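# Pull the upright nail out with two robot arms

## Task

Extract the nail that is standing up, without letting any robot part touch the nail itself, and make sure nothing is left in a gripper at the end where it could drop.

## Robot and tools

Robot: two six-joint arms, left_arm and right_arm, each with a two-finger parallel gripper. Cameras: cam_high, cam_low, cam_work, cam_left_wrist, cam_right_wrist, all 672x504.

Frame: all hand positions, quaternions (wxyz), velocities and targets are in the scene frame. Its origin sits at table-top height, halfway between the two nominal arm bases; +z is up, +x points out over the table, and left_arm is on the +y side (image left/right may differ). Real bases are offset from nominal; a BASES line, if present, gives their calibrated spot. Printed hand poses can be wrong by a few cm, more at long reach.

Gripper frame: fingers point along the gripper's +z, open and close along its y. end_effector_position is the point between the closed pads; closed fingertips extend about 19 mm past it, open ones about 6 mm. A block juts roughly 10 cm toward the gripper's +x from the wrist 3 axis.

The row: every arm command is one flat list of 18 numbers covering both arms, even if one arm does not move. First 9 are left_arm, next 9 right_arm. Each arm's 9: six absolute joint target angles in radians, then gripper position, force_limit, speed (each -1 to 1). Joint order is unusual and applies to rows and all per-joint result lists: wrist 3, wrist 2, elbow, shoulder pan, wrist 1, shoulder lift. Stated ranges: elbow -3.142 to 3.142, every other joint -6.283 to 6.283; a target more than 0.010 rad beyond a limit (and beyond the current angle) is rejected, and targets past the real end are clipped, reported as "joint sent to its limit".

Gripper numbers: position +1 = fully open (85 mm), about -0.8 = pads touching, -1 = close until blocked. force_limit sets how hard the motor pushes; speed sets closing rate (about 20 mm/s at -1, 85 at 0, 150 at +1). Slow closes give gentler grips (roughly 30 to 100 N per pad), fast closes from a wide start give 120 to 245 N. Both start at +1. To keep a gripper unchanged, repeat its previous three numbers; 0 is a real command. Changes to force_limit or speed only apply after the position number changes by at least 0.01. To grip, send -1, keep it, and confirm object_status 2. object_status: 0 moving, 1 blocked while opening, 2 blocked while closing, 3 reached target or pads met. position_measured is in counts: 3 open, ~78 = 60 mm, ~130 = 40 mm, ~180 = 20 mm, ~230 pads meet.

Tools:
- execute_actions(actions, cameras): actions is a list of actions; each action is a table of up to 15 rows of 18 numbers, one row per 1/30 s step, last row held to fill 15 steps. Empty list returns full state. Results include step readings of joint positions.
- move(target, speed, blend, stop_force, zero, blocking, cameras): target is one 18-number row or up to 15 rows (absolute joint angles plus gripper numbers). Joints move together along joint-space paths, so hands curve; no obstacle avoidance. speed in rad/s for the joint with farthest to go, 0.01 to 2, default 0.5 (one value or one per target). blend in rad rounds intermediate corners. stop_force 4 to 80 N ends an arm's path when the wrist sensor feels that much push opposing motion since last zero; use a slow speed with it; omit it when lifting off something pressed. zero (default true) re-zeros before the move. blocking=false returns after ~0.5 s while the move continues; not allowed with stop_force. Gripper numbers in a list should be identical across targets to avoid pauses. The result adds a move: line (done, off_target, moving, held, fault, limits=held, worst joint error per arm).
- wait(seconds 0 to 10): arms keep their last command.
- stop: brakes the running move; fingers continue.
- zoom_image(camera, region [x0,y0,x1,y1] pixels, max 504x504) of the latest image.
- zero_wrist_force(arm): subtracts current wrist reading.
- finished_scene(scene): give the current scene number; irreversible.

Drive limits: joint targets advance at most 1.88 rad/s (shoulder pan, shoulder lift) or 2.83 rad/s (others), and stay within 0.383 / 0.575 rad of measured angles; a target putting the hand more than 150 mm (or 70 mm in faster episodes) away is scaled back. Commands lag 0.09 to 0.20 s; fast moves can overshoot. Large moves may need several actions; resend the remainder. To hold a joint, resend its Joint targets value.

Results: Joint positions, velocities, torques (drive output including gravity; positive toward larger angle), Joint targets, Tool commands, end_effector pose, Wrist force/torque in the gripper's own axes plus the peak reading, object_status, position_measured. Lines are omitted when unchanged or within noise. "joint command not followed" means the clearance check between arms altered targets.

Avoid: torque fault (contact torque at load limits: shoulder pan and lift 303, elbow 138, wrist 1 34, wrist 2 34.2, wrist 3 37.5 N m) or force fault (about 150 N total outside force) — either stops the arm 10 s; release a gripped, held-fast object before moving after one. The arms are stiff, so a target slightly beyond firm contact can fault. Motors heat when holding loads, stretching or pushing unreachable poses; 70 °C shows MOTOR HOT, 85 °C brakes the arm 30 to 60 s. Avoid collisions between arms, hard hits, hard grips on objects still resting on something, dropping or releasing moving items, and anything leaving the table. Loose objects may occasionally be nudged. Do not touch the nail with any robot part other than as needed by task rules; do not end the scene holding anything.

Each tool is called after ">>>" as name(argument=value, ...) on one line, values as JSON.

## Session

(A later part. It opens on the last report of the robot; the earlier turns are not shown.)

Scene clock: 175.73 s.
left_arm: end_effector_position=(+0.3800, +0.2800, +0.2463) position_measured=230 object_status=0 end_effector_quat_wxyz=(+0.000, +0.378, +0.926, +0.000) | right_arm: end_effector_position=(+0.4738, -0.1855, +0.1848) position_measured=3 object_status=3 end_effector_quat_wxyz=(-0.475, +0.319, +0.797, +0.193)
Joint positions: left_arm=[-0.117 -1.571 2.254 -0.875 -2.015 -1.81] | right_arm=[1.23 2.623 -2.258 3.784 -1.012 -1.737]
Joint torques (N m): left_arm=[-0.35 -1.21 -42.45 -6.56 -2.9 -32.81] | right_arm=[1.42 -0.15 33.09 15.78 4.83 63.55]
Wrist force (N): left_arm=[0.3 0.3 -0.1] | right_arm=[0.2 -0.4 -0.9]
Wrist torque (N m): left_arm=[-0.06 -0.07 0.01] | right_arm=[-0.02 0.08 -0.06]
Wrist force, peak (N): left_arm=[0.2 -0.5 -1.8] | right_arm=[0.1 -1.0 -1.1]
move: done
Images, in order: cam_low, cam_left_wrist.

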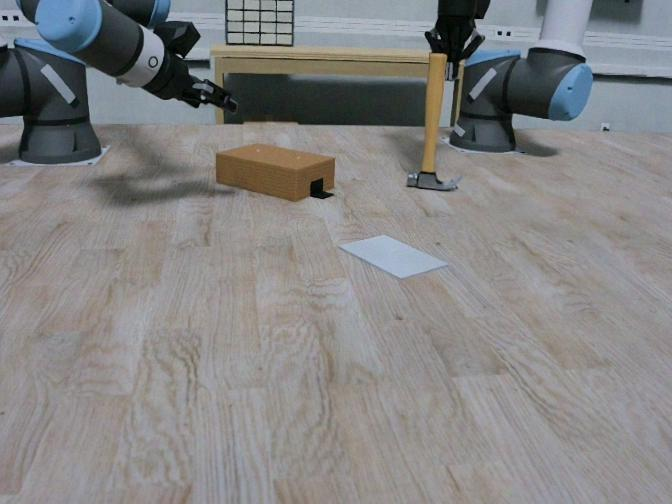

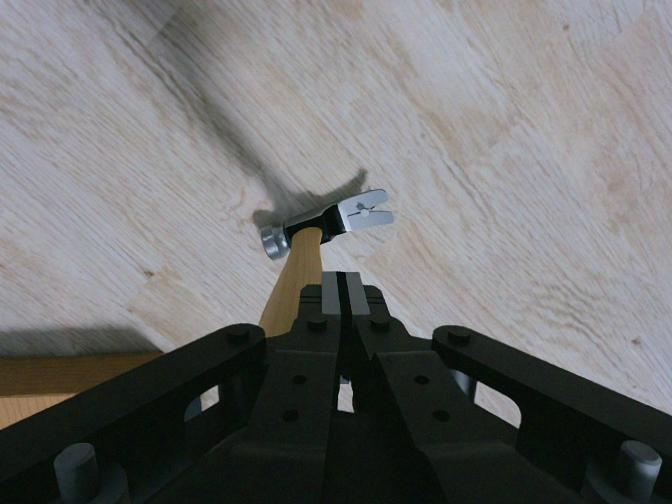

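>>> execute_actions(actions=[], cameras=["cam_low","cam_left_wrist","cam_work"])

>>> zoom_image(camera="cam_low", region=[340, 60, 520, 210])

>>> zoom_image(camera="cam_left_wrist", region=[200, 60, 500, 360])

Scene clock: 177.73 s.
left_arm: end_effector_position=(+0.3800, +0.2800, +0.2463) position_measured=230 object_status=3 end_effector_quat_wxyz=(+0.000, +0.378, +0.926, +0.000) | right_arm: end_effector_position=(+0.4738, -0.1855, +0.1848) position_measured=3 object_status=3 end_effector_quat_wxyz=(-0.475, +0.319, +0.797, +0.193)
Joint names: [wrist 3, wrist 2, elbow, shoulder pan, wrist 1, shoulder lift]
Joint positions: left_arm=[-0.117 -1.571 2.254 -0.875 -2.015 -1.81] | right_arm=[1.23 2.623 -2.258 3.784 -1.012 -1.737]
Joint velocities: within noise
Joint torques (N m): left_arm=[0.54 -1.93 -48.75 -3.19 -6.26 -25.73] | right_arm=[1.64 -0.25 33.85 15.31 4.81 65.1]
Motor temperatures (°C): left_arm=[32 33 29 27 36 30] | right_arm=[34 25 29 31 37 30]
Wrist force (N): left_arm=[0.3 0.6 0.0] | right_arm=[0.2 -0.6 -0.9]
Wrist torque (N m): left_arm=[-0.01 -0.07 0.01] | right_arm=[-0.06 0.08 -0.07]
Wrist force, peak (N): left_arm=[0.2 1.0 -0.1] | right_arm=[0.5 -0.7 -1.0]
Joint targets: left_arm=[-0.116 -1.571 2.254 -0.875 -2.015 -1.809] | right_arm=[1.230 2.623 -2.258 3.784 -1.012 -1.737]
Tool commands: left_gripper/position=-1.0 left_gripper/force_limit=-1.0 left_gripper/speed=-1.0 right_gripper/position=+1.0 right_gripper/force_limit=+1.0 right_gripper/speed=+1.0
Images, in order (width x height): cam_low 672x504, cam_work 672x504, cam_left_wrist 672x504.

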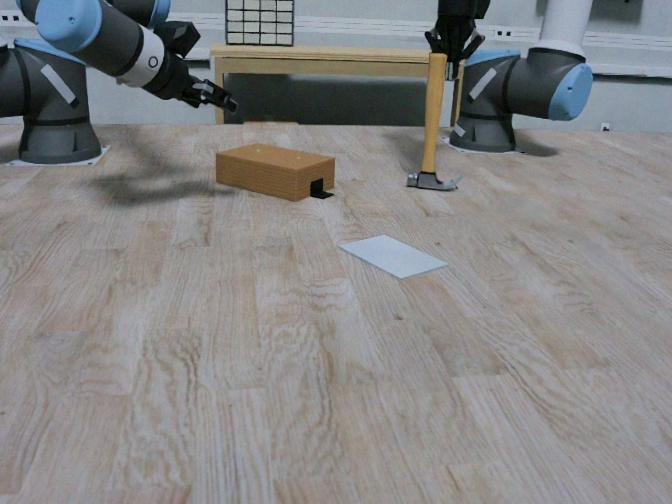

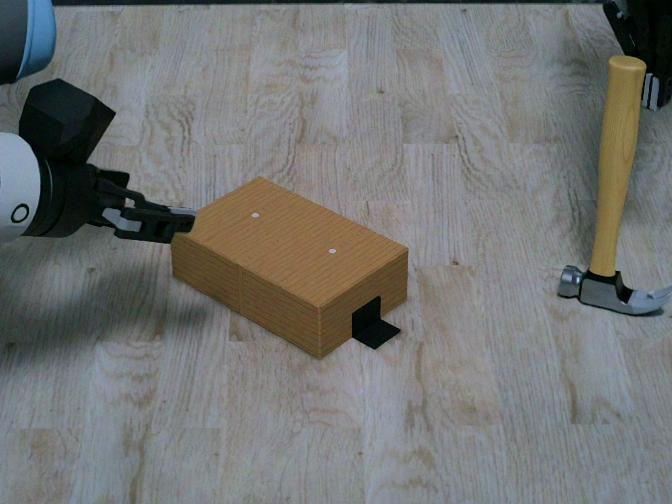

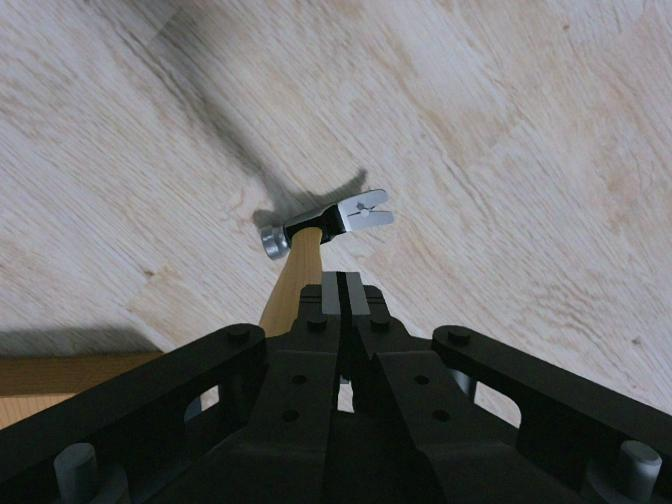

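Scaled by 2.800 from the camera's 672x504 image, which has a finer 960x720 frame.

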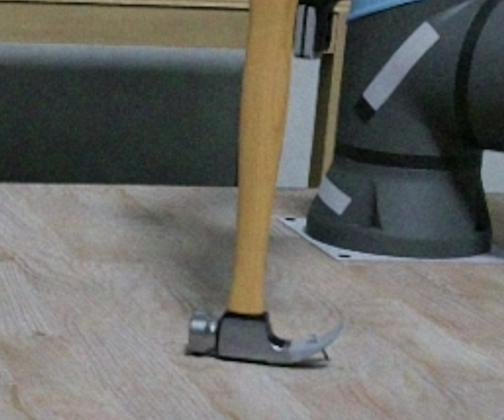

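Scaled by 1.680 from the camera's 672x504 image, which has a finer 960x720 frame.

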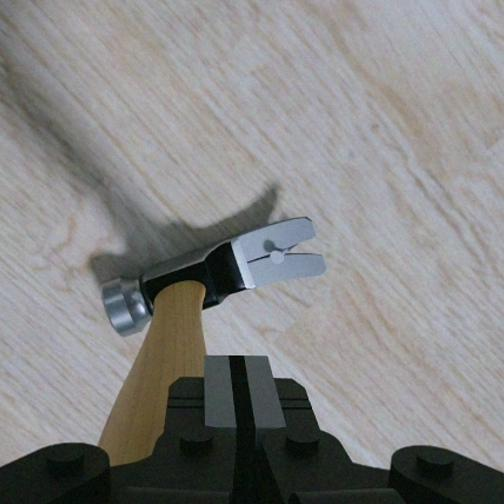

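>>> move(target=[-0.1022,-1.5708,2.2919,-0.8610,-1.9992,-1.8635,-1,-1,-1, 1.230,2.623,-2.258,3.784,-1.012,-1.737,1,1,1], speed=0.06, cameras=["cam_low","cam_left_wrist"])

>>> zoom_image(camera="cam_low", region=[340, 60, 520, 210])

Scene clock: 180.17 s.
left_arm: end_effector_position=(+0.3660, +0.3079, +0.2460) position_measured=230 object_status=3 end_effector_quat_wxyz=(+0.000, +0.378, +0.926, +0.000) | right_arm: end_effector_position=(+0.4738, -0.1855, +0.1848) position_measured=3 object_status=3 end_effector_quat_wxyz=(-0.475, +0.319, +0.797, +0.193)
Joint positions: left_arm=[-0.102 -1.571 2.292 -0.861 -1.999 -1.863] | right_arm=[1.23 2.623 -2.258 3.784 -1.012 -1.737]
Joint torques (N m): left_arm=[2.11 -1.73 -37.9 14.96 -0.23 -34.98] | right_arm=[1.51 -0.32 33.71 16.11 4.99 64.42]
Wrist force (N): left_arm=[0.3 0.3 -0.3] | right_arm=[0.2 -0.3 -0.6]
Wrist torque (N m): left_arm=[-0.10 -0.02 0.03] | right_arm=[0.01 0.08 -0.06]
Wrist force, peak (N): left_arm=[0.7 0.6 -0.2] | right_arm=[0.4 -0.7 -1.1]
move: done
Images, in order: cam_low, cam_left_wrist.

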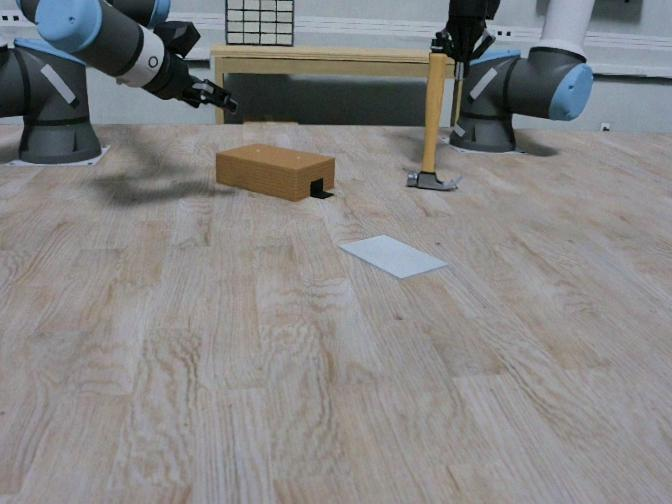

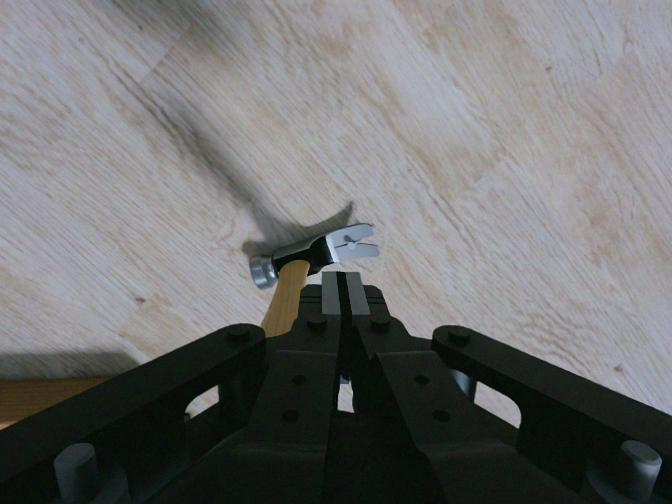

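Scaled by 2.800 from the camera's 672x504 image, which has a finer 960x720 frame.

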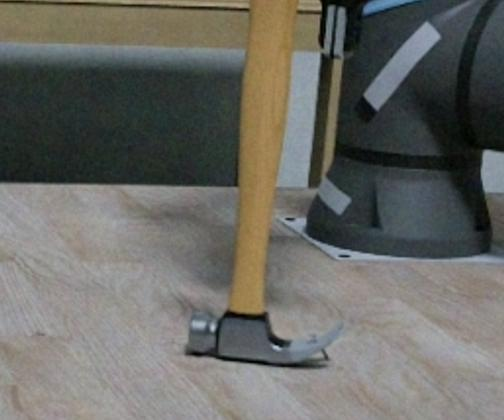

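>>> finished_scene(scene=1)

The scene is finished: the task was done.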